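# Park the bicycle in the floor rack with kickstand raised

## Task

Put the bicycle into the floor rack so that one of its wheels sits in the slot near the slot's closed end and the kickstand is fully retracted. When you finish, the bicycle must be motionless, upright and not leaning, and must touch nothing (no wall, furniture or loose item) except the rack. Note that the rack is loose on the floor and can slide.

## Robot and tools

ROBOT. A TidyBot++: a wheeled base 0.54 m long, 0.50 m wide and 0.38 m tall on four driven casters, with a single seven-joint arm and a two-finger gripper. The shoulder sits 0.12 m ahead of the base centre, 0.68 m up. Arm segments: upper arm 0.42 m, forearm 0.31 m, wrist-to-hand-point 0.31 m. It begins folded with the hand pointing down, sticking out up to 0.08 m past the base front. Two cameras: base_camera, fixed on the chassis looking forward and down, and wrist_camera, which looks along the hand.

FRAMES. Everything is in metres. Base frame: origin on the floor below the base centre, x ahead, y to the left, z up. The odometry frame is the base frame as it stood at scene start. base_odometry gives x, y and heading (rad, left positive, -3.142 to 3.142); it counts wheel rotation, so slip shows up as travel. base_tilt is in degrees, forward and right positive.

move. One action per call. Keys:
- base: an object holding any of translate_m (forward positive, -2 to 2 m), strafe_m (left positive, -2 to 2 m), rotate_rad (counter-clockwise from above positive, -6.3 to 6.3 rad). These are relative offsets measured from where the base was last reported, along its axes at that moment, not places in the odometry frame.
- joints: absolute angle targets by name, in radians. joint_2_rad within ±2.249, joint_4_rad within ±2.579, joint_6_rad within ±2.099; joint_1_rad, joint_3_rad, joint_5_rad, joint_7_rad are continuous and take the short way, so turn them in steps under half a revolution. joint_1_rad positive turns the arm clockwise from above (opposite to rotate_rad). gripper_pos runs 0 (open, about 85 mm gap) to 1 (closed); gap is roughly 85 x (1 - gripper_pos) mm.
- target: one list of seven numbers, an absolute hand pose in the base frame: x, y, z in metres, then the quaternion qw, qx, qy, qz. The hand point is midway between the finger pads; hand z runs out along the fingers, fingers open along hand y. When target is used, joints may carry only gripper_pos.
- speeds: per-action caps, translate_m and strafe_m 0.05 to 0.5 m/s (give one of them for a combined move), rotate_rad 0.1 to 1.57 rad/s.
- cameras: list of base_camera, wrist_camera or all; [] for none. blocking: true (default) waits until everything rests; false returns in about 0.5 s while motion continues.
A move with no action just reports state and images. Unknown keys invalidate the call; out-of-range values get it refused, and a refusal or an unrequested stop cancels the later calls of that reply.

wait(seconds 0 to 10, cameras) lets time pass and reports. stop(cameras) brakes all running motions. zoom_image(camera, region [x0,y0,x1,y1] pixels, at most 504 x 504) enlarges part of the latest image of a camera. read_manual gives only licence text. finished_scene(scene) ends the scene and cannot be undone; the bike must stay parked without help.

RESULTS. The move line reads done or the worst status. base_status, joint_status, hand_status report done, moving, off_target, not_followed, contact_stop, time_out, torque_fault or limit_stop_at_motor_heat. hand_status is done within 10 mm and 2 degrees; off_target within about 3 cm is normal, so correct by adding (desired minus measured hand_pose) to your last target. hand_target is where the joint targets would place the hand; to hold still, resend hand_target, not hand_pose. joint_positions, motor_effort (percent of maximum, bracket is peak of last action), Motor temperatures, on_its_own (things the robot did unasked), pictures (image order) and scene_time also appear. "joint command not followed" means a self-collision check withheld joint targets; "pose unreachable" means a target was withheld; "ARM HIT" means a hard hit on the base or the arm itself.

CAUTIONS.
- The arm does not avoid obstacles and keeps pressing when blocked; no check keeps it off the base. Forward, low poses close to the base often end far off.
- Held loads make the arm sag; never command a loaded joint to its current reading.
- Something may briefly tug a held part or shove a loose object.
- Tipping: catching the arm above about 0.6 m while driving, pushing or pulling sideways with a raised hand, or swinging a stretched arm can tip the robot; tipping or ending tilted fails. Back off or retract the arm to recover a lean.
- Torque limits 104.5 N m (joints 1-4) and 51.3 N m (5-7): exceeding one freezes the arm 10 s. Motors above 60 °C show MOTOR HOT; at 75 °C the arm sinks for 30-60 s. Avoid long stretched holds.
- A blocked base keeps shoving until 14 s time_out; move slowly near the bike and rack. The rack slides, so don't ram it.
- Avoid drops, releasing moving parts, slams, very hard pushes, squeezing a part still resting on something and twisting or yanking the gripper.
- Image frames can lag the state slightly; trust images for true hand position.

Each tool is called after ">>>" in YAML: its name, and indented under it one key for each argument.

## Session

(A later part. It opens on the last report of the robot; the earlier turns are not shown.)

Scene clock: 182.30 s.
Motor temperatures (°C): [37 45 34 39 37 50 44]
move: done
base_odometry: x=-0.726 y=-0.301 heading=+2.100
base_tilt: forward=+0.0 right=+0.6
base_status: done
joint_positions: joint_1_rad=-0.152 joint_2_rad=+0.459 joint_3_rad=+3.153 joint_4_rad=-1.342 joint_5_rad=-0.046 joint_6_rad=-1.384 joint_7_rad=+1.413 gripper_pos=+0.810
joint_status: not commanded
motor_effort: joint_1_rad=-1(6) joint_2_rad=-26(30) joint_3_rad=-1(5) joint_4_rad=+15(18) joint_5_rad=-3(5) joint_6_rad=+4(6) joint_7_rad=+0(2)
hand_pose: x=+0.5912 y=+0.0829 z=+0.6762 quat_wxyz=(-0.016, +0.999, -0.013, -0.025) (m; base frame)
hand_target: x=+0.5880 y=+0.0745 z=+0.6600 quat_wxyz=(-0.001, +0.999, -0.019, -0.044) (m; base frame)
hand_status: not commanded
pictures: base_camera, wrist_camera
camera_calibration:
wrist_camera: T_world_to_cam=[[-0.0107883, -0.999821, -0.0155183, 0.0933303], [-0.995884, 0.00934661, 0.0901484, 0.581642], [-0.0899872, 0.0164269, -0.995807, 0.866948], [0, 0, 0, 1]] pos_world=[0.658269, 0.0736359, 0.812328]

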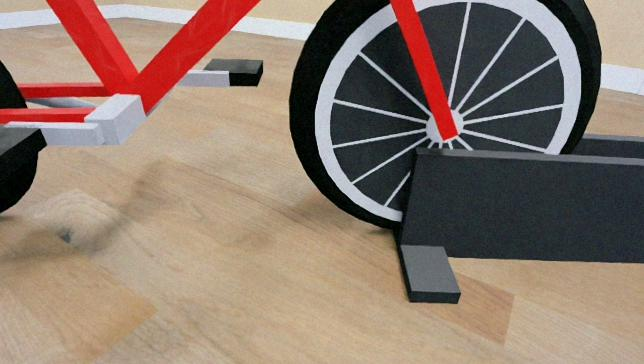

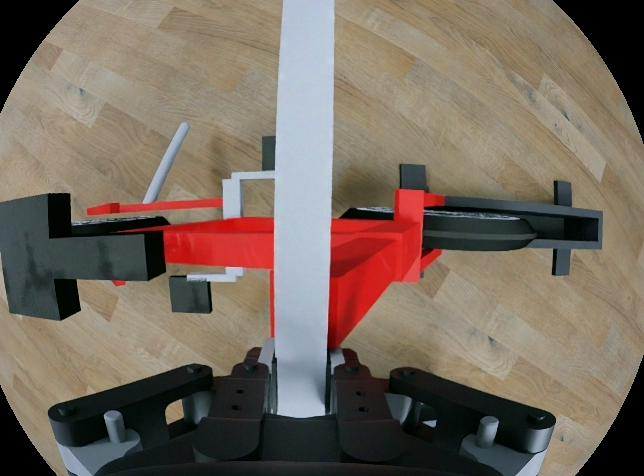

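>>> move:
  base: {"strafe_m": -0.13}
  speeds: {"strafe_m": 0.08}

>>> zoom_image:
  camera: "wrist_camera"
  region: [380, 150, 644, 300]

Scene clock: 184.57 s.
Motor temperatures (°C): [37 45 34 39 37 50 44]
move: done
base_odometry: x=-0.613 y=-0.235 heading=+2.100
base_tilt: forward=+0.0 right=+0.6
base_status: done
joint_positions: joint_1_rad=-0.153 joint_2_rad=+0.460 joint_3_rad=+3.151 joint_4_rad=-1.341 joint_5_rad=-0.045 joint_6_rad=-1.384 joint_7_rad=+1.413 gripper_pos=+0.810
joint_status: not commanded
motor_effort: joint_1_rad=+0(5) joint_2_rad=-25(29) joint_3_rad=-1(4) joint_4_rad=+14(16) joint_5_rad=-3(4) joint_6_rad=+4(6) joint_7_rad=+0(2)
hand_pose: x=+0.5916 y=+0.0843 z=+0.6766 quat_wxyz=(-0.017, +1.000, -0.011, -0.024) (m; base frame)
hand_target: x=+0.5880 y=+0.0745 z=+0.6600 quat_wxyz=(-0.001, +0.999, -0.019, -0.044) (m; base frame)
hand_status: not commanded
pictures: base_camera, wrist_camera
camera_calibration:
wrist_camera: T_world_to_cam=[[-0.00779204, -0.99984, -0.0161175, 0.0933578], [-0.996032, 0.00633138, 0.0887703, 0.583307], [-0.0886541, 0.0167452, -0.995922, 0.86662], [0, 0, 0, 1]] pos_world=[0.658549, 0.0751379, 0.81281]

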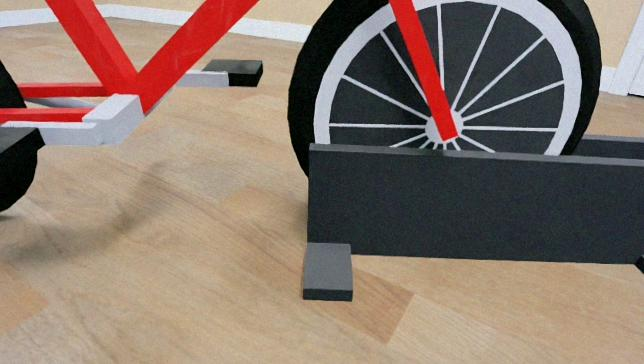

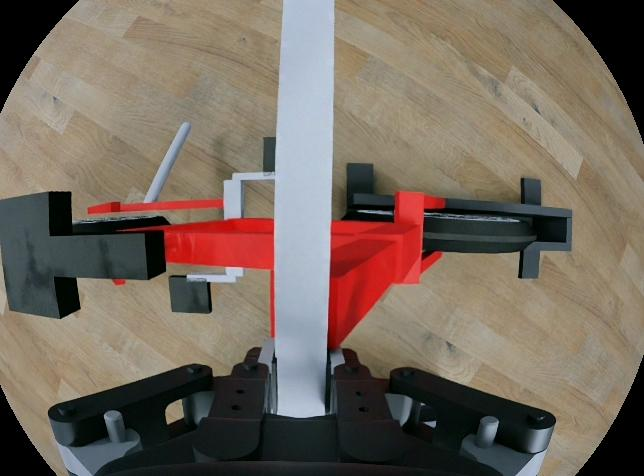

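Scaled by 1.909.

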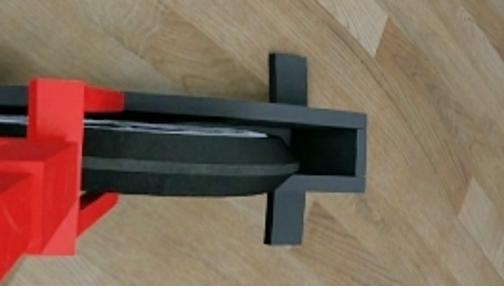

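>>> move:
  base: {"strafe_m": -0.15}
  speeds: {"strafe_m": 0.08}

>>> zoom_image:
  camera: "wrist_camera"
  region: [380, 150, 644, 300]

Scene clock: 187.07 s.
Motor temperatures (°C): [37 45 34 39 37 50 44]
move: done
base_odometry: x=-0.483 y=-0.160 heading=+2.100
base_tilt: forward=+0.0 right=+0.6
base_status: done
joint_positions: joint_1_rad=-0.153 joint_2_rad=+0.460 joint_3_rad=+3.151 joint_4_rad=-1.339 joint_5_rad=-0.045 joint_6_rad=-1.384 joint_7_rad=+1.409 gripper_pos=+0.810
joint_status: not commanded
motor_effort: joint_1_rad=+0(6) joint_2_rad=-26(29) joint_3_rad=-1(4) joint_4_rad=+14(17) joint_5_rad=-3(4) joint_6_rad=+4(6) joint_7_rad=+0(3)
hand_pose: x=+0.5921 y=+0.0843 z=+0.6768 quat_wxyz=(-0.017, +0.999, -0.013, -0.023) (m; base frame)
hand_target: x=+0.5880 y=+0.0745 z=+0.6600 quat_wxyz=(-0.001, +0.999, -0.019, -0.044) (m; base frame)
hand_status: not commanded
pictures: base_camera, wrist_camera
camera_calibration:
wrist_camera: T_world_to_cam=[[-0.0116763, -0.999805, -0.015927, 0.0954828], [-0.996067, 0.0102307, 0.0880071, 0.583977], [-0.087827, 0.016892, -0.995993, 0.86644], [0, 0, 0, 1]] pos_world=[0.658892, 0.0748538, 0.813094]

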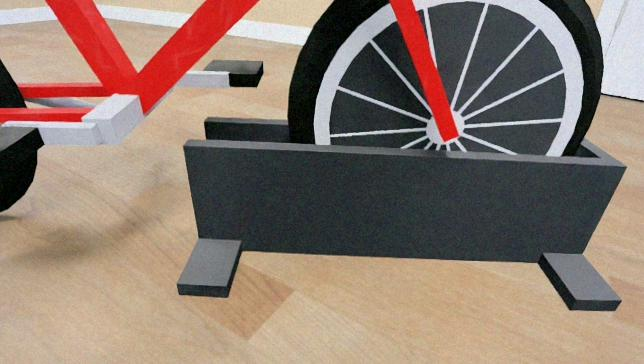

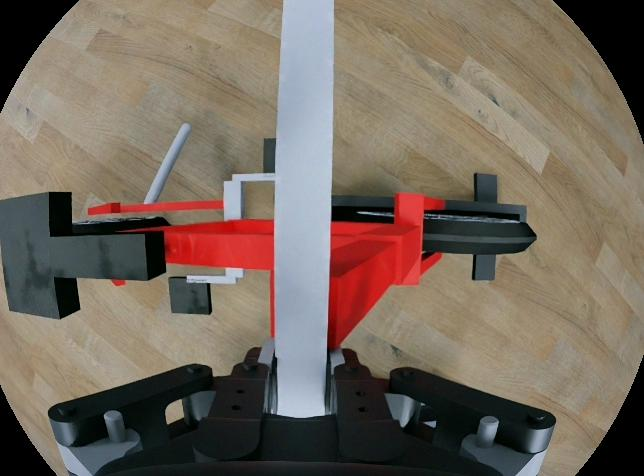

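Scaled by 1.909.

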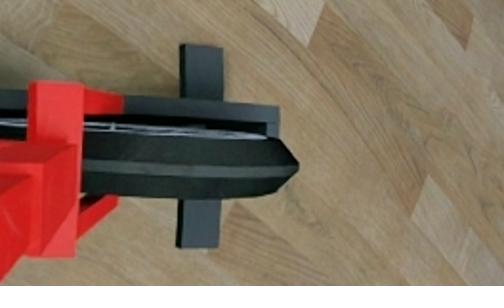

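>>> move:
  base: {"strafe_m": -0.03}
  speeds: {"strafe_m": 0.06}

>>> zoom_image:
  camera: "base_camera"
  region: [150, 60, 644, 320]

Scene clock: 188.40 s.
Motor temperatures (°C): [37 45 34 39 37 50 44]
move: done
base_odometry: x=-0.458 y=-0.145 heading=+2.099
base_tilt: forward=+0.0 right=+0.6
base_status: done
joint_positions: joint_1_rad=-0.163 joint_2_rad=+0.460 joint_3_rad=+3.148 joint_4_rad=-1.339 joint_5_rad=-0.047 joint_6_rad=-1.384 joint_7_rad=+1.409 gripper_pos=+0.810
joint_status: not commanded
motor_effort: joint_1_rad=+2(6) joint_2_rad=-26(31) joint_3_rad=+1(6) joint_4_rad=+15(17) joint_5_rad=-1(8) joint_6_rad=+5(5) joint_7_rad=+2(3)
hand_pose: x=+0.5910 y=+0.0910 z=+0.6770 quat_wxyz=(-0.018, +1.000, -0.007, -0.024) (m; base frame)
hand_target: x=+0.5880 y=+0.0745 z=+0.6600 quat_wxyz=(-0.001, +0.999, -0.019, -0.044) (m; base frame)
hand_status: not commanded
pictures: base_camera, wrist_camera
camera_calibration:
wrist_camera: T_world_to_cam=[[0.000643946, -0.999812, -0.0193906, 0.097237], [-0.996097, -0.00235281, 0.088235, 0.58379], [-0.088264, 0.0192581, -0.995911, 0.866368], [0, 0, 0, 1]] pos_world=[0.657918, 0.0819076, 0.8132]

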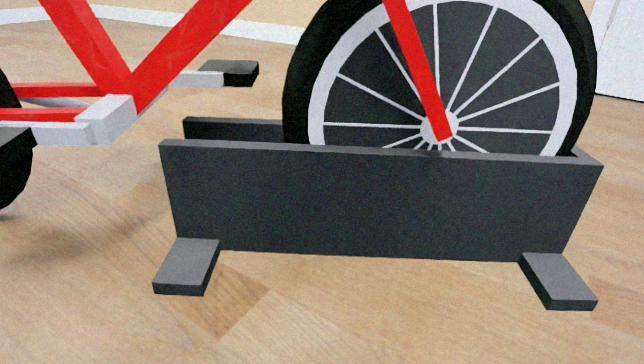

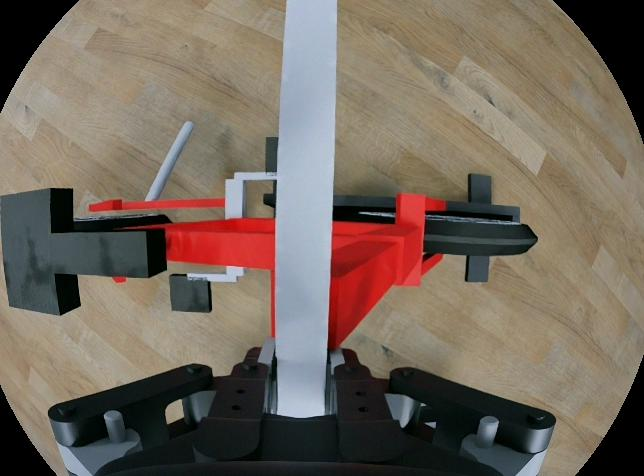

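Scaled by 1.020.

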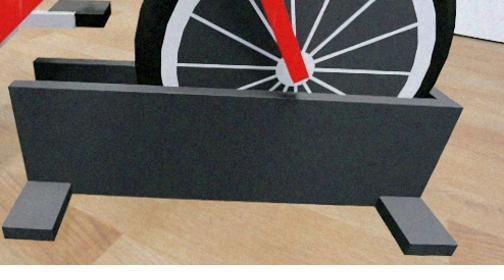

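>>> move:
  joints: {"gripper_pos": 0.5}
  cameras: ["wrist_camera"]

>>> move:
  joints: {"gripper_pos": 0.0}
  cameras: ["base_camera"]

>>> move:
  target: [0.588, 0.0845, 0.74, -0.0009, 0.9989, -0.0192, -0.0436]

Scene clock: 189.53 s.
Motor temperatures (°C): [37 45 34 39 37 50 44]
move: done
base_odometry: x=-0.458 y=-0.145 heading=+2.099
base_tilt: forward=+0.0 right=+0.6
base_status: not commanded
joint_positions: joint_1_rad=-0.162 joint_2_rad=+0.478 joint_3_rad=+3.148 joint_4_rad=-1.341 joint_5_rad=-0.047 joint_6_rad=-1.384 joint_7_rad=+1.409 gripper_pos=+0.500
joint_status: all done
motor_effort: joint_1_rad=+0(2) joint_2_rad=-33(35) joint_3_rad=+0(1) joint_4_rad=+16(18) joint_5_rad=-2(2) joint_6_rad=+0(5) joint_7_rad=+1(2)
hand_pose: x=+0.5899 y=+0.0905 z=+0.6674 quat_wxyz=(-0.017, +0.999, -0.008, -0.034) (m; base frame)
hand_target: x=+0.5880 y=+0.0745 z=+0.6600 quat_wxyz=(-0.001, +0.999, -0.019, -0.044) (m; base frame)
hand_status: not commanded
pictures: wrist_camera
camera_calibration:
wrist_camera: T_world_to_cam=[[-0.00025369, -0.999872, -0.0160132, 0.0949009], [-0.994067, -0.0014896, 0.10876, 0.568563], [-0.10877, 0.0159457, -0.993939, 0.867857], [0, 0, 0, 1]] pos_world=[0.659611, 0.0818971, 0.80228]

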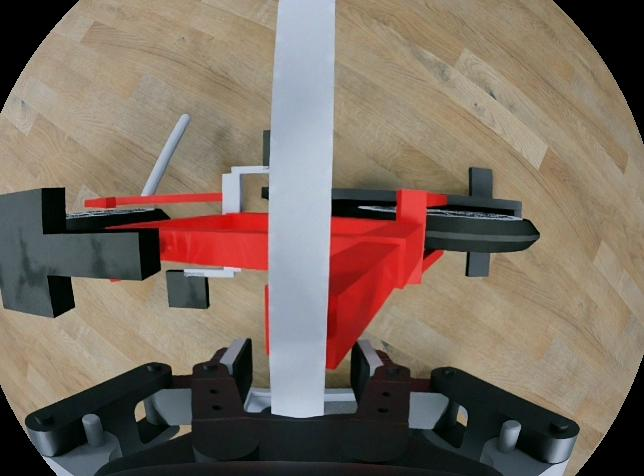

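Scene clock: 190.37 s.
Motor temperatures (°C): [37 45 34 39 37 50 44]
move: done
base_odometry: x=-0.458 y=-0.145 heading=+2.099
base_tilt: forward=+0.0 right=+0.6
base_status: not commanded
joint_positions: joint_1_rad=-0.162 joint_2_rad=+0.478 joint_3_rad=+3.148 joint_4_rad=-1.341 joint_5_rad=-0.047 joint_6_rad=-1.384 joint_7_rad=+1.409 gripper_pos=+0.000
joint_status: all done
motor_effort: joint_1_rad=+0(1) joint_2_rad=-33(34) joint_3_rad=-1(1) joint_4_rad=+16(17) joint_5_rad=-2(3) joint_6_rad=+0(1) joint_7_rad=+0(1)
hand_pose: x=+0.5899 y=+0.0905 z=+0.6674 quat_wxyz=(-0.017, +0.999, -0.008, -0.034) (m; base frame)
hand_target: x=+0.5880 y=+0.0745 z=+0.6600 quat_wxyz=(-0.001, +0.999, -0.019, -0.044) (m; base frame)
hand_status: not commanded
pictures: base_camera

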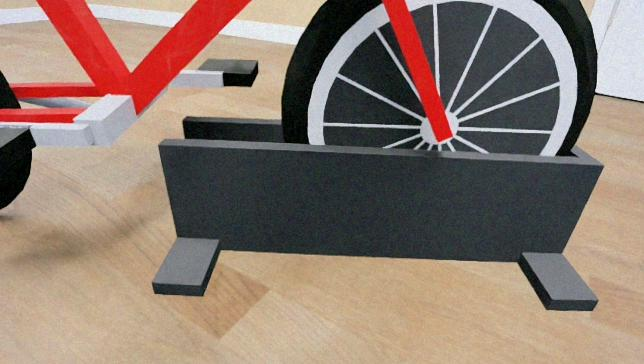

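Scene clock: 191.60 s.
Motor temperatures (°C): [37 45 34 39 37 50 44]
move: off_target
base_odometry: x=-0.458 y=-0.145 heading=+2.099
base_tilt: forward=+0.0 right=+0.6
base_status: not commanded
joint_positions: joint_1_rad=-0.162 joint_2_rad=+0.478 joint_3_rad=+3.148 joint_4_rad=-1.139 joint_5_rad=-0.047 joint_6_rad=-1.578 joint_7_rad=+1.408 gripper_pos=+0.000
joint_status: not commanded
motor_effort: joint_1_rad=+0(1) joint_2_rad=-34(34) joint_3_rad=+0(1) joint_4_rad=+17(17) joint_5_rad=-2(2) joint_6_rad=+0(1) joint_7_rad=+1(1)
hand_pose: x=+0.6015 y=+0.0928 z=+0.7303 quat_wxyz=(-0.018, +0.999, -0.003, -0.030) (m; base frame)
hand_target: x=+0.5880 y=+0.0845 z=+0.7399 quat_wxyz=(-0.001, +0.999, -0.019, -0.044) (m; base frame)
hand_status: off_target (0.019 m and 3.1 deg from the pose sent, 0.073 m and 2.5 deg at the start)
pictures: base_camera, wrist_camera
camera_calibration:
wrist_camera: T_world_to_cam=[[0.00885153, -0.999788, -0.0186124, 0.094608], [-0.994856, -0.0106831, 0.10073, 0.580436], [-0.100908, 0.017625, -0.99474, 0.927285], [0, 0, 0, 1]] pos_world=[0.670183, 0.0844453, 0.865701]

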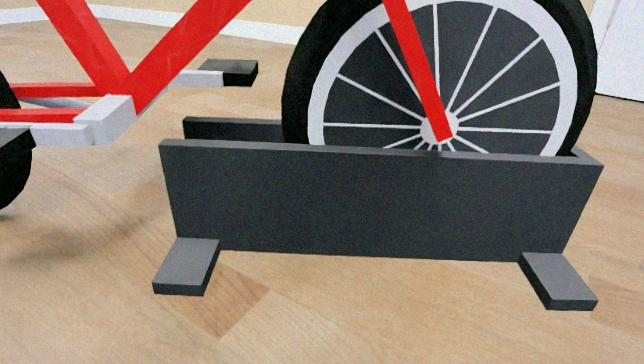

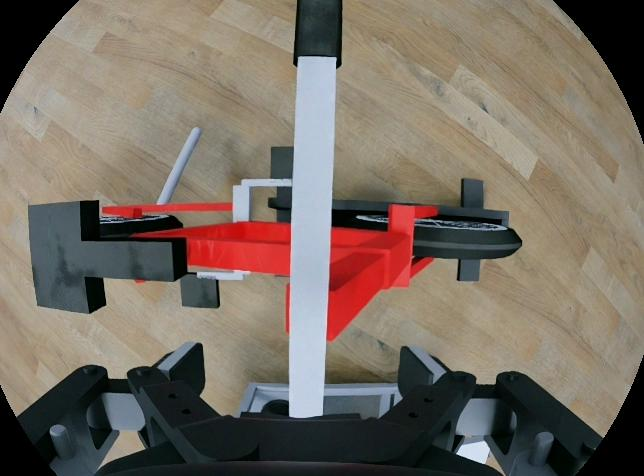

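>>> move:
  joints: {"joint_2_rad": 0.2, "joint_4_rad": -1.0, "joint_6_rad": -1.95}
  cameras: []

>>> move:
  base: {"translate_m": -0.35}
  speeds: {"translate_m": 0.3}

>>> move:
  joints: {"joint_1_rad": 0, "joint_2_rad": -0.2, "joint_3_rad": 3.14, "joint_4_rad": -1.9, "joint_5_rad": 0, "joint_6_rad": -0.8, "joint_7_rad": 1.57}

Scene clock: 193.10 s.
Motor temperatures (°C): [37 45 34 39 37 50 44]
move: done
base_odometry: x=-0.458 y=-0.145 heading=+2.099
base_tilt: forward=+0.0 right=+0.6
base_status: not commanded
joint_positions: joint_1_rad=-0.162 joint_2_rad=+0.201 joint_3_rad=+3.148 joint_4_rad=-1.002 joint_5_rad=-0.047 joint_6_rad=-1.898 joint_7_rad=+1.408 gripper_pos=+0.000
joint_status: all done
motor_effort: joint_1_rad=+0(1) joint_2_rad=-23(37) joint_3_rad=+0(1) joint_4_rad=+16(18) joint_5_rad=-2(3) joint_6_rad=+0(2) joint_7_rad=+1(1)
hand_pose: x=+0.5018 y=+0.0761 z=+0.8966 quat_wxyz=(-0.025, +1.000, +0.005, +0.017) (m; base frame)
hand_target: x=+0.4870 y=+0.0675 z=+0.8968 quat_wxyz=(-0.009, +1.000, -0.016, -0.006) (m; base frame)
hand_status: not commanded
pictures: none
No camera images: "cameras" was empty.

Scene clock: 195.17 s.
Motor temperatures (°C): [37 44 34 39 37 50 44]
move: done
base_odometry: x=-0.281 y=-0.447 heading=+2.099
base_tilt: forward=+0.0 right=+0.6
base_status: done
joint_positions: joint_1_rad=-0.162 joint_2_rad=+0.201 joint_3_rad=+3.148 joint_4_rad=-1.001 joint_5_rad=-0.047 joint_6_rad=-1.904 joint_7_rad=+1.408 gripper_pos=+0.000
joint_status: not commanded
motor_effort: joint_1_rad=+0(1) joint_2_rad=-23(29) joint_3_rad=+0(1) joint_4_rad=+16(17) joint_5_rad=-2(2) joint_6_rad=+0(1) joint_7_rad=+0(1)
hand_pose: x=+0.4998 y=+0.0758 z=+0.8966 quat_wxyz=(-0.024, +1.000, +0.005, +0.014) (m; base frame)
hand_target: x=+0.4870 y=+0.0675 z=+0.8968 quat_wxyz=(-0.009, +1.000, -0.016, -0.006) (m; base frame)
hand_status: not commanded
pictures: base_camera, wrist_camera
camera_calibration:
wrist_camera: T_world_to_cam=[[0.0258974, -0.999211, -0.0301038, 0.0833794], [-0.999576, -0.026284, 0.0125179, 0.545005], [-0.0132993, 0.0297669, -0.999468, 1.04225], [0, 0, 0, 1]] pos_world=[0.556476, 0.0666142, 1.03738]

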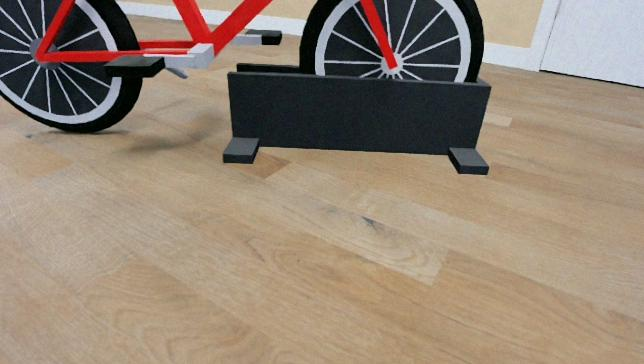

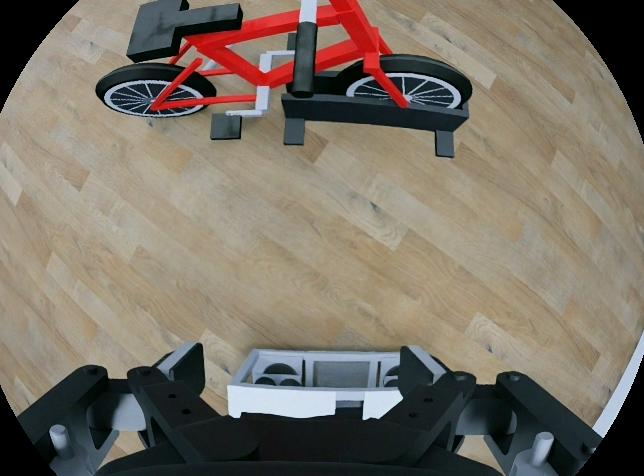

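Scene clock: 197.73 s.
Motor temperatures (°C): [37 44 34 39 37 50 44]
move: done
base_odometry: x=-0.281 y=-0.447 heading=+2.099
base_tilt: forward=+0.0 right=+0.6
base_status: not commanded
joint_positions: joint_1_rad=-0.017 joint_2_rad=-0.172 joint_3_rad=+3.148 joint_4_rad=-1.886 joint_5_rad=-0.047 joint_6_rad=-0.848 joint_7_rad=+1.523 gripper_pos=+0.000
joint_status: all done
motor_effort: joint_1_rad=+0(1) joint_2_rad=-12(23) joint_3_rad=+0(1) joint_4_rad=+20(21) joint_5_rad=-2(3) joint_6_rad=+5(5) joint_7_rad=+1(1)
hand_pose: x=+0.5285 y=+0.0168 z=+0.7915 quat_wxyz=(-0.030, +0.958, -0.028, +0.285) (m; base frame)
hand_target: x=+0.5334 y=+0.0020 z=+0.8043 quat_wxyz=(+0.000, +0.949, +0.000, +0.315) (m; base frame)
hand_status: not commanded
pictures: base_camera, wrist_camera
camera_calibration:
wrist_camera: T_world_to_cam=[[-0.0325617, -0.998172, -0.0509212, 0.067826], [-0.858294, 0.0540317, -0.510305, 0.911246], [0.512123, 0.027089, -0.858485, 0.55008], [0, 0, 0, 1]] pos_world=[0.502617, 0.00356467, 0.940703]

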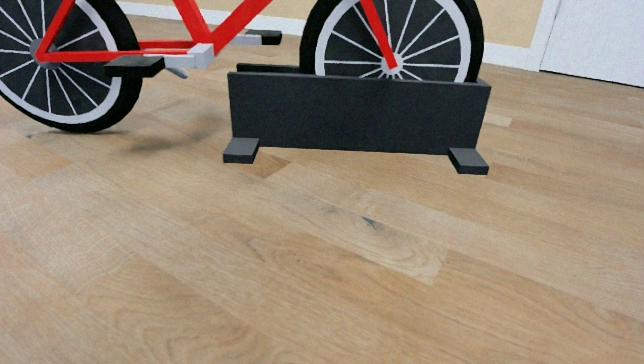

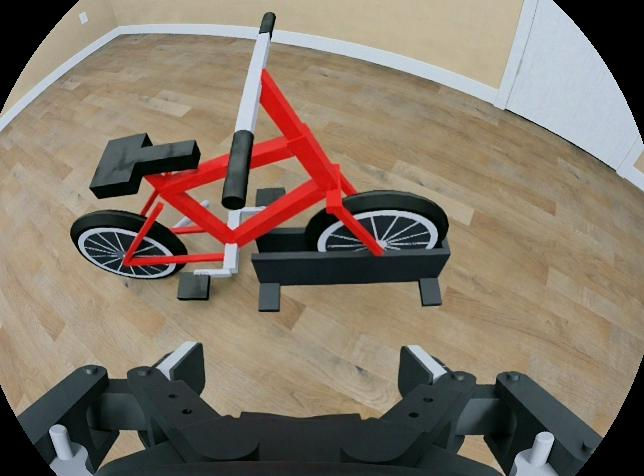

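>>> move:
  base: {"strafe_m": 1.3}
  joints: {"gripper_pos": 1.0}
  cameras: []

>>> move:
  base: {"translate_m": 1.24}
  cameras: []

>>> move:
  base: {"rotate_rad": -1.582}

Scene clock: 202.17 s.
Motor temperatures (°C): [37 44 34 39 37 50 44]
move: done
base_odometry: x=-1.403 y=-1.103 heading=+2.100
base_tilt: forward=+0.0 right=+0.6
base_status: done
joint_positions: joint_1_rad=-0.012 joint_2_rad=-0.174 joint_3_rad=+3.147 joint_4_rad=-1.886 joint_5_rad=-0.047 joint_6_rad=-0.845 joint_7_rad=+1.524 gripper_pos=+0.999
joint_status: all done
motor_effort: joint_1_rad=+0(1) joint_2_rad=-12(13) joint_3_rad=+0(2) joint_4_rad=+20(20) joint_5_rad=-2(3) joint_6_rad=+5(5) joint_7_rad=+0(1)
hand_pose: x=+0.5291 y=+0.0150 z=+0.7926 quat_wxyz=(-0.030, +0.957, -0.029, +0.287) (m; base frame)
hand_target: x=+0.5334 y=+0.0020 z=+0.8043 quat_wxyz=(+0.000, +0.949, +0.000, +0.315) (m; base frame)
hand_status: not commanded
pictures: none
No camera images: "cameras" was empty.

Scene clock: 205.67 s.
Motor temperatures (°C): [37 44 34 39 37 50 44]
move: done
base_odometry: x=-2.029 y=-0.032 heading=+2.100
base_tilt: forward=+0.0 right=+0.6
base_status: done
joint_positions: joint_1_rad=-0.012 joint_2_rad=-0.185 joint_3_rad=+3.147 joint_4_rad=-1.888 joint_5_rad=-0.047 joint_6_rad=-0.841 joint_7_rad=+1.524 gripper_pos=+0.999
joint_status: not commanded
motor_effort: joint_1_rad=+0(1) joint_2_rad=-12(15) joint_3_rad=+0(1) joint_4_rad=+20(21) joint_5_rad=-2(2) joint_6_rad=+5(6) joint_7_rad=+1(1)
hand_pose: x=+0.5283 y=+0.0150 z=+0.7968 quat_wxyz=(-0.030, +0.955, -0.029, +0.293) (m; base frame)
hand_target: x=+0.5334 y=+0.0020 z=+0.8043 quat_wxyz=(+0.000, +0.949, +0.000, +0.315) (m; base frame)
hand_status: not commanded
pictures: none
No camera images: "cameras" was empty.

Scene clock: 207.97 s.
Motor temperatures (°C): [37 44 34 39 37 50 44]
move: done
base_odometry: x=-2.029 y=-0.032 heading=+0.519
base_tilt: forward=+0.0 right=+0.6
base_status: done
joint_positions: joint_1_rad=-0.005 joint_2_rad=-0.185 joint_3_rad=+3.145 joint_4_rad=-1.888 joint_5_rad=-0.047 joint_6_rad=-0.840 joint_7_rad=+1.524 gripper_pos=+0.999
joint_status: not commanded
motor_effort: joint_1_rad=+0(1) joint_2_rad=-12(14) joint_3_rad=+0(2) joint_4_rad=+20(20) joint_5_rad=-1(3) joint_6_rad=+5(5) joint_7_rad=+1(1)
hand_pose: x=+0.5287 y=+0.0128 z=+0.7970 quat_wxyz=(-0.029, +0.955, -0.032, +0.294) (m; base frame)
hand_target: x=+0.5334 y=+0.0020 z=+0.8043 quat_wxyz=(+0.000, +0.949, +0.000, +0.315) (m; base frame)
hand_status: not commanded
pictures: base_camera, wrist_camera
camera_calibration:
wrist_camera: T_world_to_cam=[[-0.0408552, -0.997873, -0.0507961, 0.0683917], [-0.848061, 0.0615134, -0.526315, 0.921664], [0.528321, 0.0215755, -0.848771, 0.538648], [0, 0, 0, 1]] pos_world=[0.499843, -0.0000700644, 0.945748]

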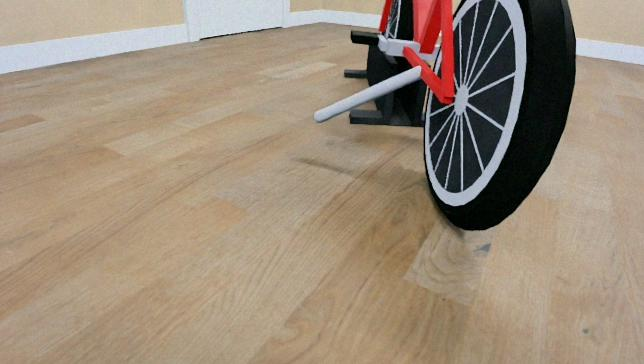

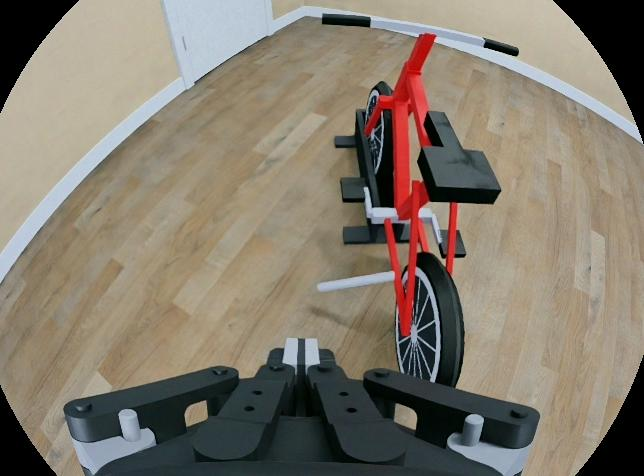

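>>> move:
  base: {"translate_m": 0.16}
  speeds: {"translate_m": 0.2}
  cameras: []

>>> move:
  joints: {"joint_1_rad": 0.03, "joint_2_rad": 1.278, "joint_3_rad": 3.14, "joint_4_rad": -0.957, "joint_5_rad": 0, "joint_6_rad": -0.907, "joint_7_rad": 1.6}

Scene clock: 210.63 s.
Motor temperatures (°C): [37 44 34 39 37 50 44]
move: done
base_odometry: x=-1.890 y=+0.047 heading=+0.518
base_tilt: forward=+0.0 right=+0.6
base_status: done
joint_positions: joint_1_rad=-0.005 joint_2_rad=-0.188 joint_3_rad=+3.145 joint_4_rad=-1.889 joint_5_rad=-0.047 joint_6_rad=-0.839 joint_7_rad=+1.524 gripper_pos=+0.999
joint_status: not commanded
motor_effort: joint_1_rad=+0(0) joint_2_rad=-12(15) joint_3_rad=+0(1) joint_4_rad=+20(21) joint_5_rad=-2(3) joint_6_rad=+5(6) joint_7_rad=+1(1)
hand_pose: x=+0.5284 y=+0.0128 z=+0.7981 quat_wxyz=(-0.029, +0.954, -0.032, +0.296) (m; base frame)
hand_target: x=+0.5334 y=+0.0020 z=+0.8043 quat_wxyz=(+0.000, +0.949, +0.000, +0.315) (m; base frame)
hand_status: not commanded
pictures: none
No camera images: "cameras" was empty.

Scene clock: 213.60 s.
Motor temperatures (°C): [37 44 34 39 37 50 44]
move: done
base_odometry: x=-1.890 y=+0.047 heading=+0.518
base_tilt: forward=+0.0 right=+0.6
base_status: not commanded
joint_positions: joint_1_rad=+0.013 joint_2_rad=+1.266 joint_3_rad=+3.145 joint_4_rad=-0.967 joint_5_rad=-0.047 joint_6_rad=-0.855 joint_7_rad=+1.553 gripper_pos=+0.999
joint_status: all done
motor_effort: joint_1_rad=+0(1) joint_2_rad=-50(54) joint_3_rad=-1(2) joint_4_rad=+14(21) joint_5_rad=-1(3) joint_6_rad=+1(6) joint_7_rad=+1(1)
hand_pose: x=+0.7853 y=+0.0017 z=+0.3041 quat_wxyz=(-0.016, +0.999, -0.031, +0.027) (m; base frame)
hand_target: x=+0.7690 y=-0.0173 z=+0.2982 quat_wxyz=(-0.001, +1.000, +0.000, +0.000) (m; base frame)
hand_status: not commanded
pictures: base_camera, wrist_camera
camera_calibration:
wrist_camera: T_world_to_cam=[[-0.046296, -0.998798, -0.0161285, 0.0364885], [-0.998851, 0.0464869, -0.0116686, 0.84244], [0.0124043, 0.0155698, -0.999802, 0.435961], [0, 0, 0, 1]] pos_world=[0.837753, -0.0095056, 0.446293]

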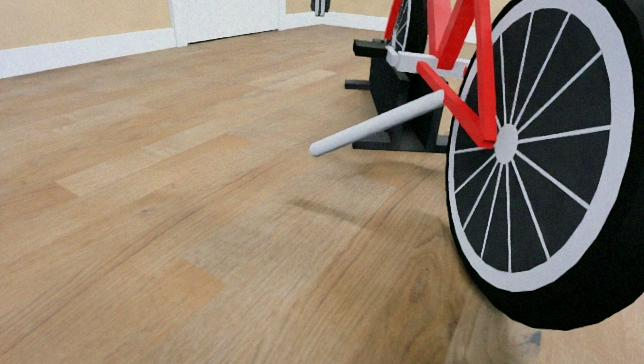

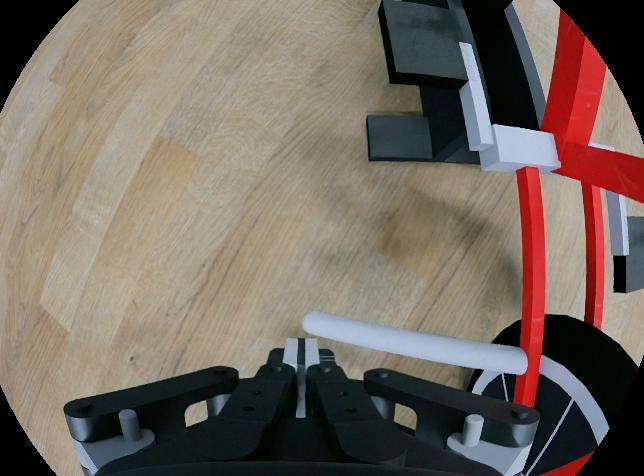

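>>> move:
  target: [0.762, -0.035, 0.26, 0, 0.7071, 0.7071, 0]
  joints: {"gripper_pos": 0.15}

Scene clock: 216.60 s.
Motor temperatures (°C): [37 44 34 39 37 50 44]
move: off_target
base_odometry: x=-1.890 y=+0.047 heading=+0.518
base_tilt: forward=+0.0 right=+0.6
base_status: not commanded
joint_positions: joint_1_rad=+0.137 joint_2_rad=+1.333 joint_3_rad=+2.914 joint_4_rad=-0.966 joint_5_rad=+0.248 joint_6_rad=-0.856 joint_7_rad=+2.984 gripper_pos=+0.150
joint_status: all done
motor_effort: joint_1_rad=+0(1) joint_2_rad=-49(50) joint_3_rad=-4(5) joint_4_rad=+12(14) joint_5_rad=-2(3) joint_6_rad=+0(1) joint_7_rad=+1(1)
hand_pose: x=+0.7657 y=-0.0178 z=+0.2697 quat_wxyz=(-0.009, +0.734, +0.679, +0.016) (m; base frame)
hand_target: x=+0.7620 y=-0.0350 z=+0.2600 quat_wxyz=(+0.000, +0.707, +0.707, +0.000) (m; base frame)
hand_status: off_target (0.020 m and 4.9 deg from the pose sent, 0.062 m and 93.6 deg at the start)
pictures: base_camera, wrist_camera
camera_calibration:
wrist_camera: T_world_to_cam=[[0.997666, -0.0631202, 0.0260578, -0.77848], [-0.063306, -0.997974, 0.00636794, 0.0835822], [0.025603, -0.00800269, -0.99964, 0.39156], [0, 0, 0, 1]] pos_world=[0.771929, 0.0374086, 0.411172]

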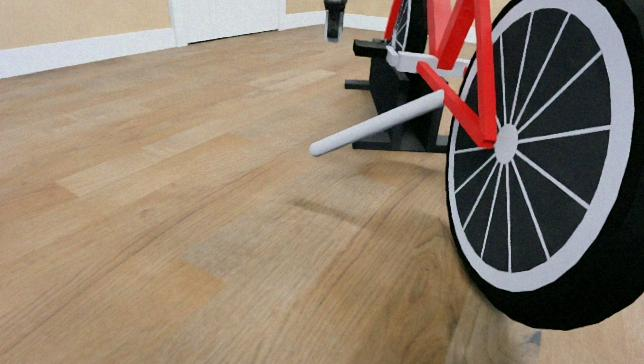

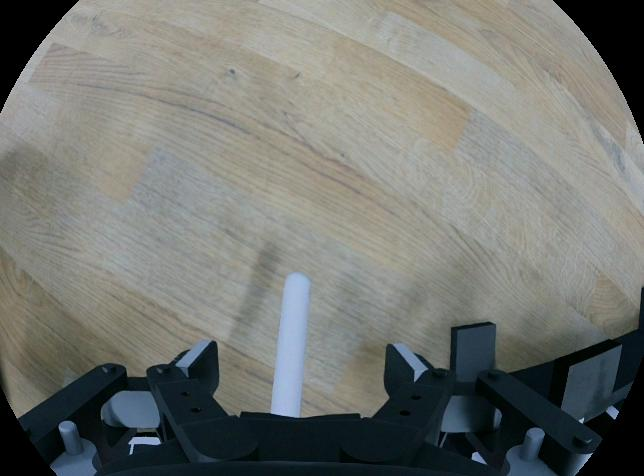

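>>> move:
  target: [0.751, -0.045, 0.105, 0, 0.7071, 0.7071, 0]

Scene clock: 218.20 s.
Motor temperatures (°C): [37 44 34 39 37 50 44]
move: off_target
base_odometry: x=-1.890 y=+0.047 heading=+0.518
base_tilt: forward=+0.0 right=+0.6
base_status: not commanded
joint_positions: joint_1_rad=+0.137 joint_2_rad=+1.659 joint_3_rad=+2.914 joint_4_rad=-0.738 joint_5_rad=+0.248 joint_6_rad=-0.805 joint_7_rad=+3.033 gripper_pos=+0.150
joint_status: not commanded
motor_effort: joint_1_rad=+0(2) joint_2_rad=-49(53) joint_3_rad=-3(5) joint_4_rad=+11(12) joint_5_rad=-2(3) joint_6_rad=+0(5) joint_7_rad=+1(1)
hand_pose: x=+0.7404 y=-0.0208 z=+0.1110 quat_wxyz=(-0.033, +0.735, +0.677, +0.004) (m; base frame)
hand_target: x=+0.7510 y=-0.0450 z=+0.1050 quat_wxyz=(+0.000, +0.707, +0.707, +0.000) (m; base frame)
hand_status: off_target (0.027 m and 6.1 deg from the pose sent, 0.168 m and 4.9 deg at the start)
pictures: base_camera, wrist_camera
camera_calibration:
wrist_camera: T_world_to_cam=[[0.997429, -0.0672012, -0.0248765, -0.743545], [-0.0674955, -0.997657, -0.0111867, 0.0851248], [-0.0240664, 0.012837, -0.999628, 0.270773], [0, 0, 0, 1]] pos_world=[0.753895, 0.0314823, 0.253128]

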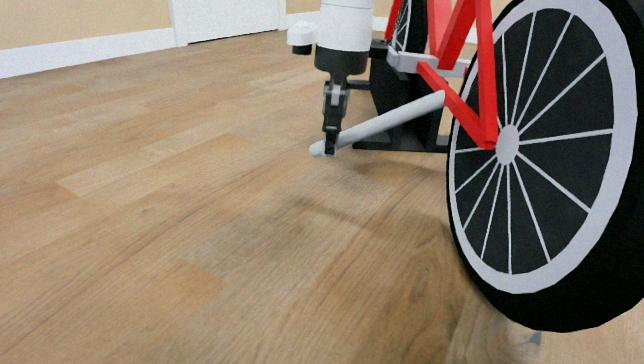

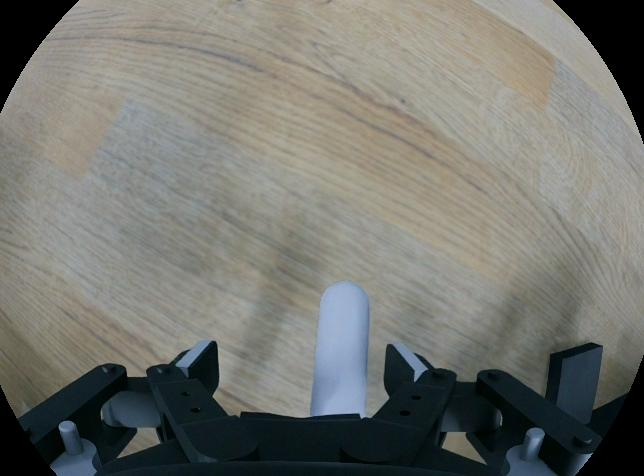

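>>> move:
  target: [0.765, -0.065, 0.105, 0, 0.7071, 0.7071, 0]
  cameras: []

>>> move:
  joints: {"gripper_pos": 0.5}

Scene clock: 219.50 s.
Motor temperatures (°C): [37 44 34 39 37 50 44]
move: off_target
base_odometry: x=-1.890 y=+0.047 heading=+0.518
base_tilt: forward=+0.0 right=+0.6
base_status: not commanded
joint_positions: joint_1_rad=+0.139 joint_2_rad=+1.690 joint_3_rad=+2.938 joint_4_rad=-0.622 joint_5_rad=+0.248 joint_6_rad=-0.813 joint_7_rad=+3.105 gripper_pos=+0.150
joint_status: not commanded
motor_effort: joint_1_rad=+0(1) joint_2_rad=-51(52) joint_3_rad=-2(4) joint_4_rad=+13(16) joint_5_rad=-2(2) joint_6_rad=+1(5) joint_7_rad=+1(1)
hand_pose: x=+0.7784 y=-0.0468 z=+0.1147 quat_wxyz=(+0.005, +0.719, +0.695, +0.018) (m; base frame)
hand_target: x=+0.7650 y=-0.0650 z=+0.1050 quat_wxyz=(+0.000, +0.707, +0.707, +0.000) (m; base frame)
hand_status: off_target (0.025 m and 2.8 deg from the pose sent, 0.051 m and 6.1 deg at the start)
pictures: none
No camera images: "cameras" was empty.

Scene clock: 220.23 s.
Motor temperatures (°C): [37 44 34 39 37 50 44]
move: done
base_odometry: x=-1.890 y=+0.047 heading=+0.518
base_tilt: forward=+0.0 right=+0.6
base_status: not commanded
joint_positions: joint_1_rad=+0.139 joint_2_rad=+1.704 joint_3_rad=+2.938 joint_4_rad=-0.623 joint_5_rad=+0.248 joint_6_rad=-0.827 joint_7_rad=+3.106 gripper_pos=+0.500
joint_status: all done
motor_effort: joint_1_rad=+1(1) joint_2_rad=-53(54) joint_3_rad=-2(3) joint_4_rad=+14(16) joint_5_rad=+0(2) joint_6_rad=+2(5) joint_7_rad=+1(1)
hand_pose: x=+0.7658 y=-0.0456 z=+0.1053 quat_wxyz=(-0.006, +0.718, +0.696, +0.008) (m; base frame)
hand_target: x=+0.7650 y=-0.0650 z=+0.1050 quat_wxyz=(+0.000, +0.707, +0.707, +0.000) (m; base frame)
hand_status: not commanded
pictures: base_camera, wrist_camera
camera_calibration:
wrist_camera: T_world_to_cam=[[0.999625, -0.0173535, 0.0211945, -0.774969], [-0.0178125, -0.999607, 0.0216655, 0.0203708], [0.0208102, -0.0220349, -0.999541, 0.230023], [0, 0, 0, 1]] pos_world=[0.770254, 0.0119829, 0.245902]

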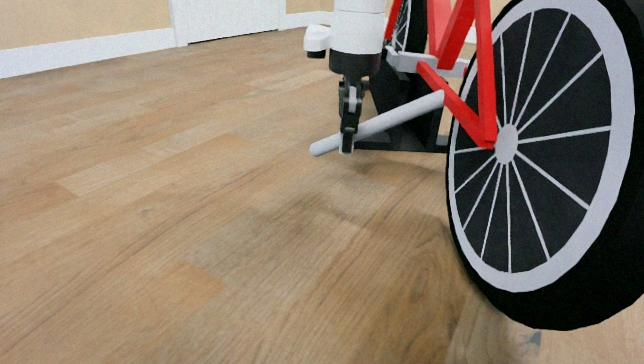

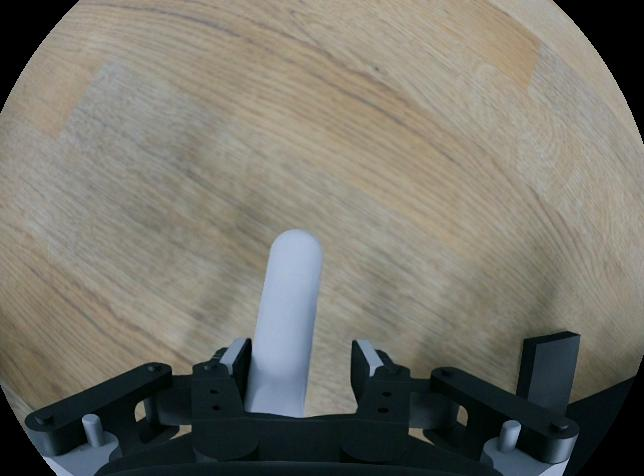

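>>> move:
  target: [0.67, -0.065, 0.105, 0, 0.7071, 0.7071, 0]

Scene clock: 222.37 s.
Motor temperatures (°C): [37 44 34 39 37 50 44]
move: done
base_odometry: x=-1.890 y=+0.047 heading=+0.518
base_tilt: forward=+0.0 right=+0.6
base_status: not commanded
joint_positions: joint_1_rad=+0.234 joint_2_rad=+1.547 joint_3_rad=+2.907 joint_4_rad=-1.151 joint_5_rad=+0.483 joint_6_rad=-0.525 joint_7_rad=+2.936 gripper_pos=+0.500
joint_status: not commanded
motor_effort: joint_1_rad=+0(1) joint_2_rad=-44(53) joint_3_rad=-4(5) joint_4_rad=+6(15) joint_5_rad=-2(2) joint_6_rad=-1(7) joint_7_rad=+1(1)
hand_pose: x=+0.6661 y=-0.0607 z=+0.1074 quat_wxyz=(-0.012, +0.707, +0.707, -0.008) (m; base frame)
hand_target: x=+0.6700 y=-0.0650 z=+0.1050 quat_wxyz=(+0.000, +0.707, +0.707, +0.000) (m; base frame)
hand_status: done (0.006 m and 1.6 deg from the pose sent, 0.098 m and 2.2 deg at the start)
pictures: base_camera, wrist_camera
camera_calibration:
wrist_camera: T_world_to_cam=[[0.999851, 0.013882, -0.0102381, -0.670494], [0.0142256, -0.999311, 0.0342879, -0.0191734], [-0.00975509, -0.0344285, -0.99936, 0.253474], [0, 0, 0, 1]] pos_world=[0.67314, -0.00112565, 0.247105]

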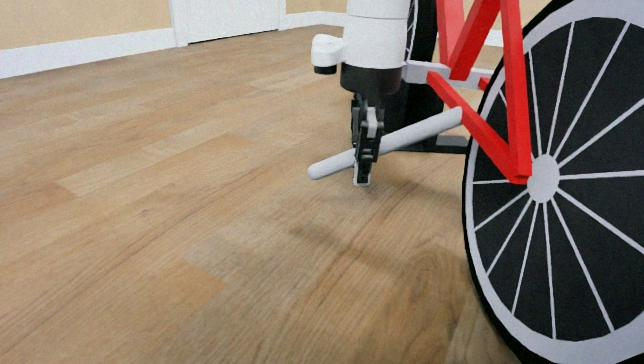

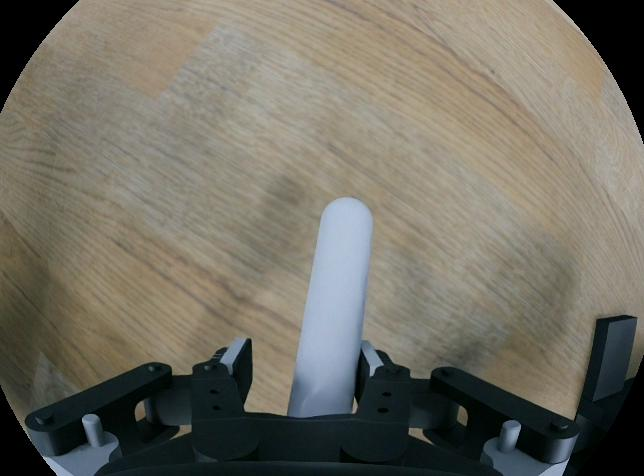

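>>> move:
  base: {"strafe_m": -0.09}
  target: [0.68, 0.025, 0.105, 0, 0.7071, 0.7071, 0]
  speeds: {"strafe_m": 0.1}
  cameras: ["base_camera"]

>>> move:
  base: {"translate_m": 0.06}
  speeds: {"translate_m": 0.06}

Scene clock: 224.23 s.
Motor temperatures (°C): [37 45 34 39 37 50 44]
move: done
base_odometry: x=-1.846 y=-0.031 heading=+0.518
base_tilt: forward=+0.0 right=+0.6
base_status: done
joint_positions: joint_1_rad=+0.084 joint_2_rad=+1.547 joint_3_rad=+2.905 joint_4_rad=-1.143 joint_5_rad=+0.483 joint_6_rad=-0.525 joint_7_rad=+2.809 gripper_pos=+0.500
joint_status: not commanded
motor_effort: joint_1_rad=+0(3) joint_2_rad=-45(46) joint_3_rad=-5(6) joint_4_rad=+7(8) joint_5_rad=-1(3) joint_6_rad=+0(1) joint_7_rad=+1(1)
hand_pose: x=+0.6733 y=+0.0222 z=+0.1084 quat_wxyz=(-0.009, +0.700, +0.714, -0.006) (m; base frame)
hand_target: x=+0.6800 y=+0.0250 z=+0.1050 quat_wxyz=(+0.000, +0.707, +0.707, +0.000) (m; base frame)
hand_status: done (0.008 m and 1.7 deg from the pose sent, 0.087 m and 1.6 deg at the start)
pictures: base_camera

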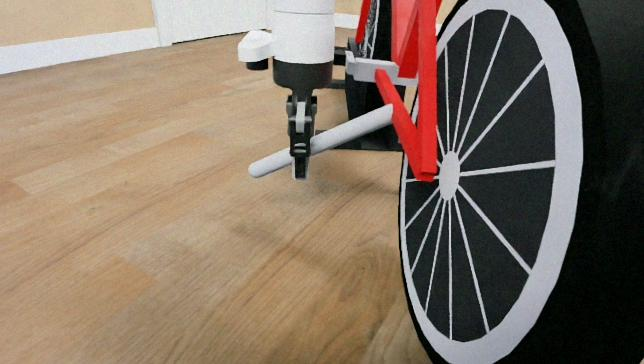

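Scene clock: 225.73 s.
Motor temperatures (°C): [37 45 34 39 37 50 44]
move: done
base_odometry: x=-1.793 y=-0.001 heading=+0.518
base_tilt: forward=+0.0 right=+0.6
base_status: done
joint_positions: joint_1_rad=+0.082 joint_2_rad=+1.557 joint_3_rad=+2.905 joint_4_rad=-1.150 joint_5_rad=+0.483 joint_6_rad=-0.525 joint_7_rad=+2.806 gripper_pos=+0.500
joint_status: not commanded
motor_effort: joint_1_rad=+1(2) joint_2_rad=-46(51) joint_3_rad=-3(5) joint_4_rad=+9(15) joint_5_rad=+0(2) joint_6_rad=+2(6) joint_7_rad=+1(1)
hand_pose: x=+0.6641 y=+0.0242 z=+0.1025 quat_wxyz=(-0.015, +0.700, +0.714, -0.011) (m; base frame)
hand_target: x=+0.6800 y=+0.0250 z=+0.1050 quat_wxyz=(+0.000, +0.707, +0.707, +0.000) (m; base frame)
hand_status: not commanded
pictures: base_camera, wrist_camera
camera_calibration:
wrist_camera: T_world_to_cam=[[0.99917, 0.0358008, -0.019429, -0.66888], [0.0364675, -0.998718, 0.0351193, 0.05095], [-0.0181468, -0.0357987, -0.999194, 0.257106], [0, 0, 0, 1]] pos_world=[0.671132, 0.0840351, 0.242114]

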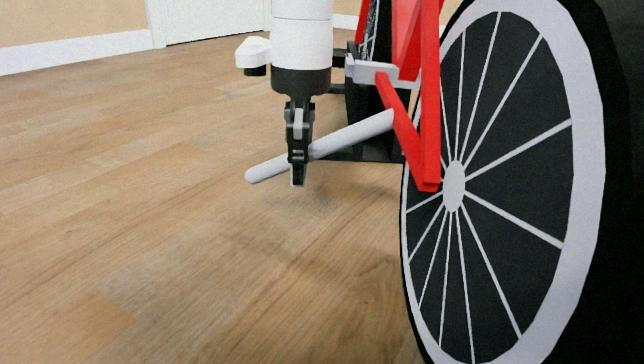

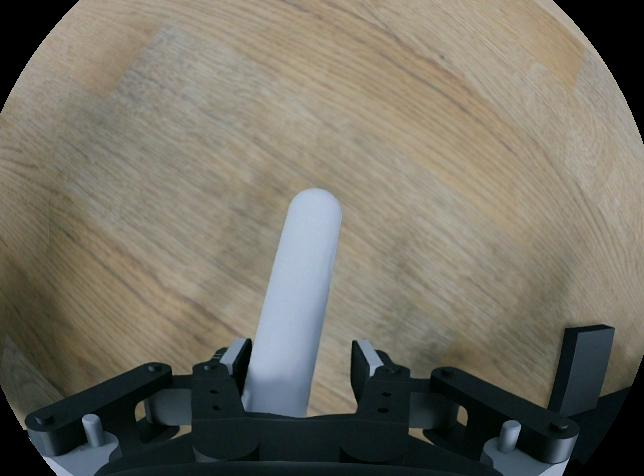

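>>> move:
  target: [0.60, 0.025, 0.105, 0, 0.7071, 0.7071, 0]

Scene clock: 229.00 s.
Motor temperatures (°C): [37 45 34 39 37 50 44]
move: off_target
base_odometry: x=-1.793 y=-0.001 heading=+0.518
base_tilt: forward=+0.0 right=+0.6
base_status: not commanded
joint_positions: joint_1_rad=+0.078 joint_2_rad=+1.481 joint_3_rad=+2.961 joint_4_rad=-1.438 joint_5_rad=+0.640 joint_6_rad=-0.278 joint_7_rad=+2.543 gripper_pos=+0.500
joint_status: not commanded
motor_effort: joint_1_rad=-1(2) joint_2_rad=-38(46) joint_3_rad=-5(5) joint_4_rad=+1(9) joint_5_rad=-2(3) joint_6_rad=-2(6) joint_7_rad=+1(1)
hand_pose: x=+0.6096 y=+0.0238 z=+0.1091 quat_wxyz=(-0.005, +0.721, +0.693, +0.006) (m; base frame)
hand_target: x=+0.6000 y=+0.0250 z=+0.1050 quat_wxyz=(+0.000, +0.707, +0.707, +0.000) (m; base frame)
hand_status: off_target (0.011 m and 2.4 deg from the pose sent, 0.064 m and 2.5 deg at the start)
pictures: base_camera, wrist_camera
camera_calibration:
wrist_camera: T_world_to_cam=[[0.999563, -0.0237762, 0.0175753, -0.617188], [-0.0242232, -0.999377, 0.0256706, 0.0903938], [0.016954, -0.0260851, -0.999516, 0.241095], [0, 0, 0, 1]] pos_world=[0.61502, 0.0819521, 0.249505]

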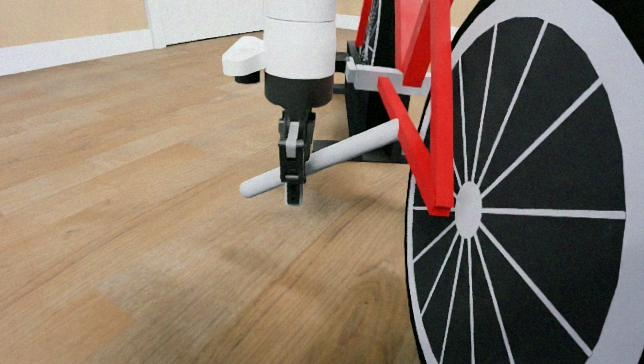

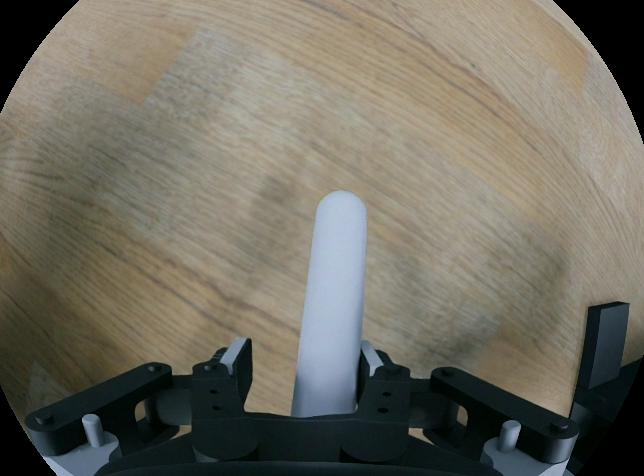

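>>> move:
  target: [0.55, 0.025, 0.105, 0, 0.7071, 0.7071, 0]

Scene clock: 230.30 s.
Motor temperatures (°C): [37 45 34 39 37 50 44]
move: off_target
base_odometry: x=-1.793 y=-0.001 heading=+0.518
base_tilt: forward=+0.0 right=+0.6
base_status: not commanded
joint_positions: joint_1_rad=-0.001 joint_2_rad=+1.444 joint_3_rad=+3.085 joint_4_rad=-1.571 joint_5_rad=+0.701 joint_6_rad=-0.077 joint_7_rad=+2.394 gripper_pos=+0.500
joint_status: not commanded
motor_effort: joint_1_rad=-1(2) joint_2_rad=-32(38) joint_3_rad=-3(5) joint_4_rad=-9(9) joint_5_rad=-1(3) joint_6_rad=-6(6) joint_7_rad=+1(1)
hand_pose: x=+0.5968 y=+0.0219 z=+0.1136 quat_wxyz=(+0.021, +0.722, +0.691, +0.027) (m; base frame)
hand_target: x=+0.5500 y=+0.0250 z=+0.1050 quat_wxyz=(+0.000, +0.707, +0.707, +0.000) (m; base frame)
hand_status: off_target (0.048 m and 4.6 deg from the pose sent, 0.060 m and 2.4 deg at the start)
pictures: base_camera, wrist_camera
camera_calibration:
wrist_camera: T_world_to_cam=[[0.995968, -0.0280139, 0.0852256, -0.609951], [-0.0308445, -0.999009, 0.0320792, 0.0912255], [0.0842425, -0.0345786, -0.995845, 0.205341], [0, 0, 0, 1]] pos_world=[0.593007, 0.0811484, 0.253544]

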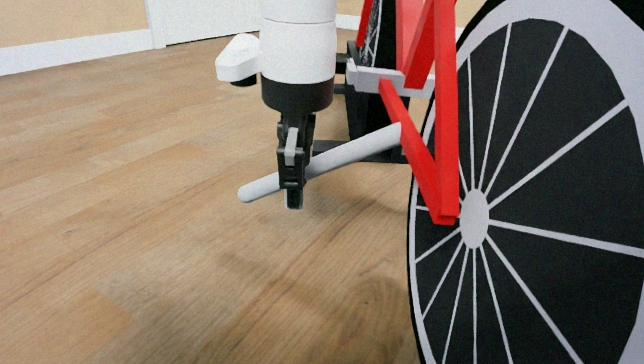

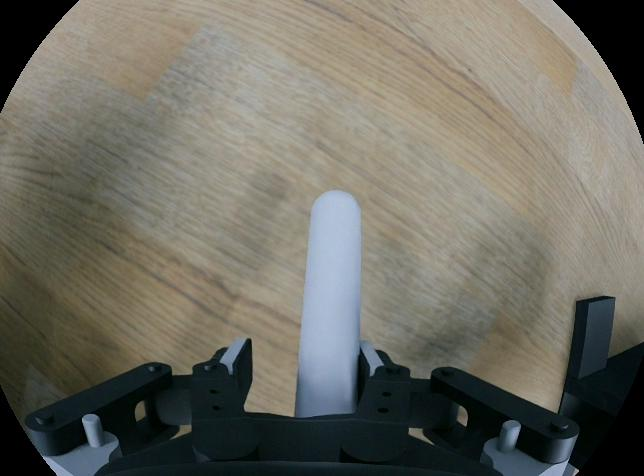

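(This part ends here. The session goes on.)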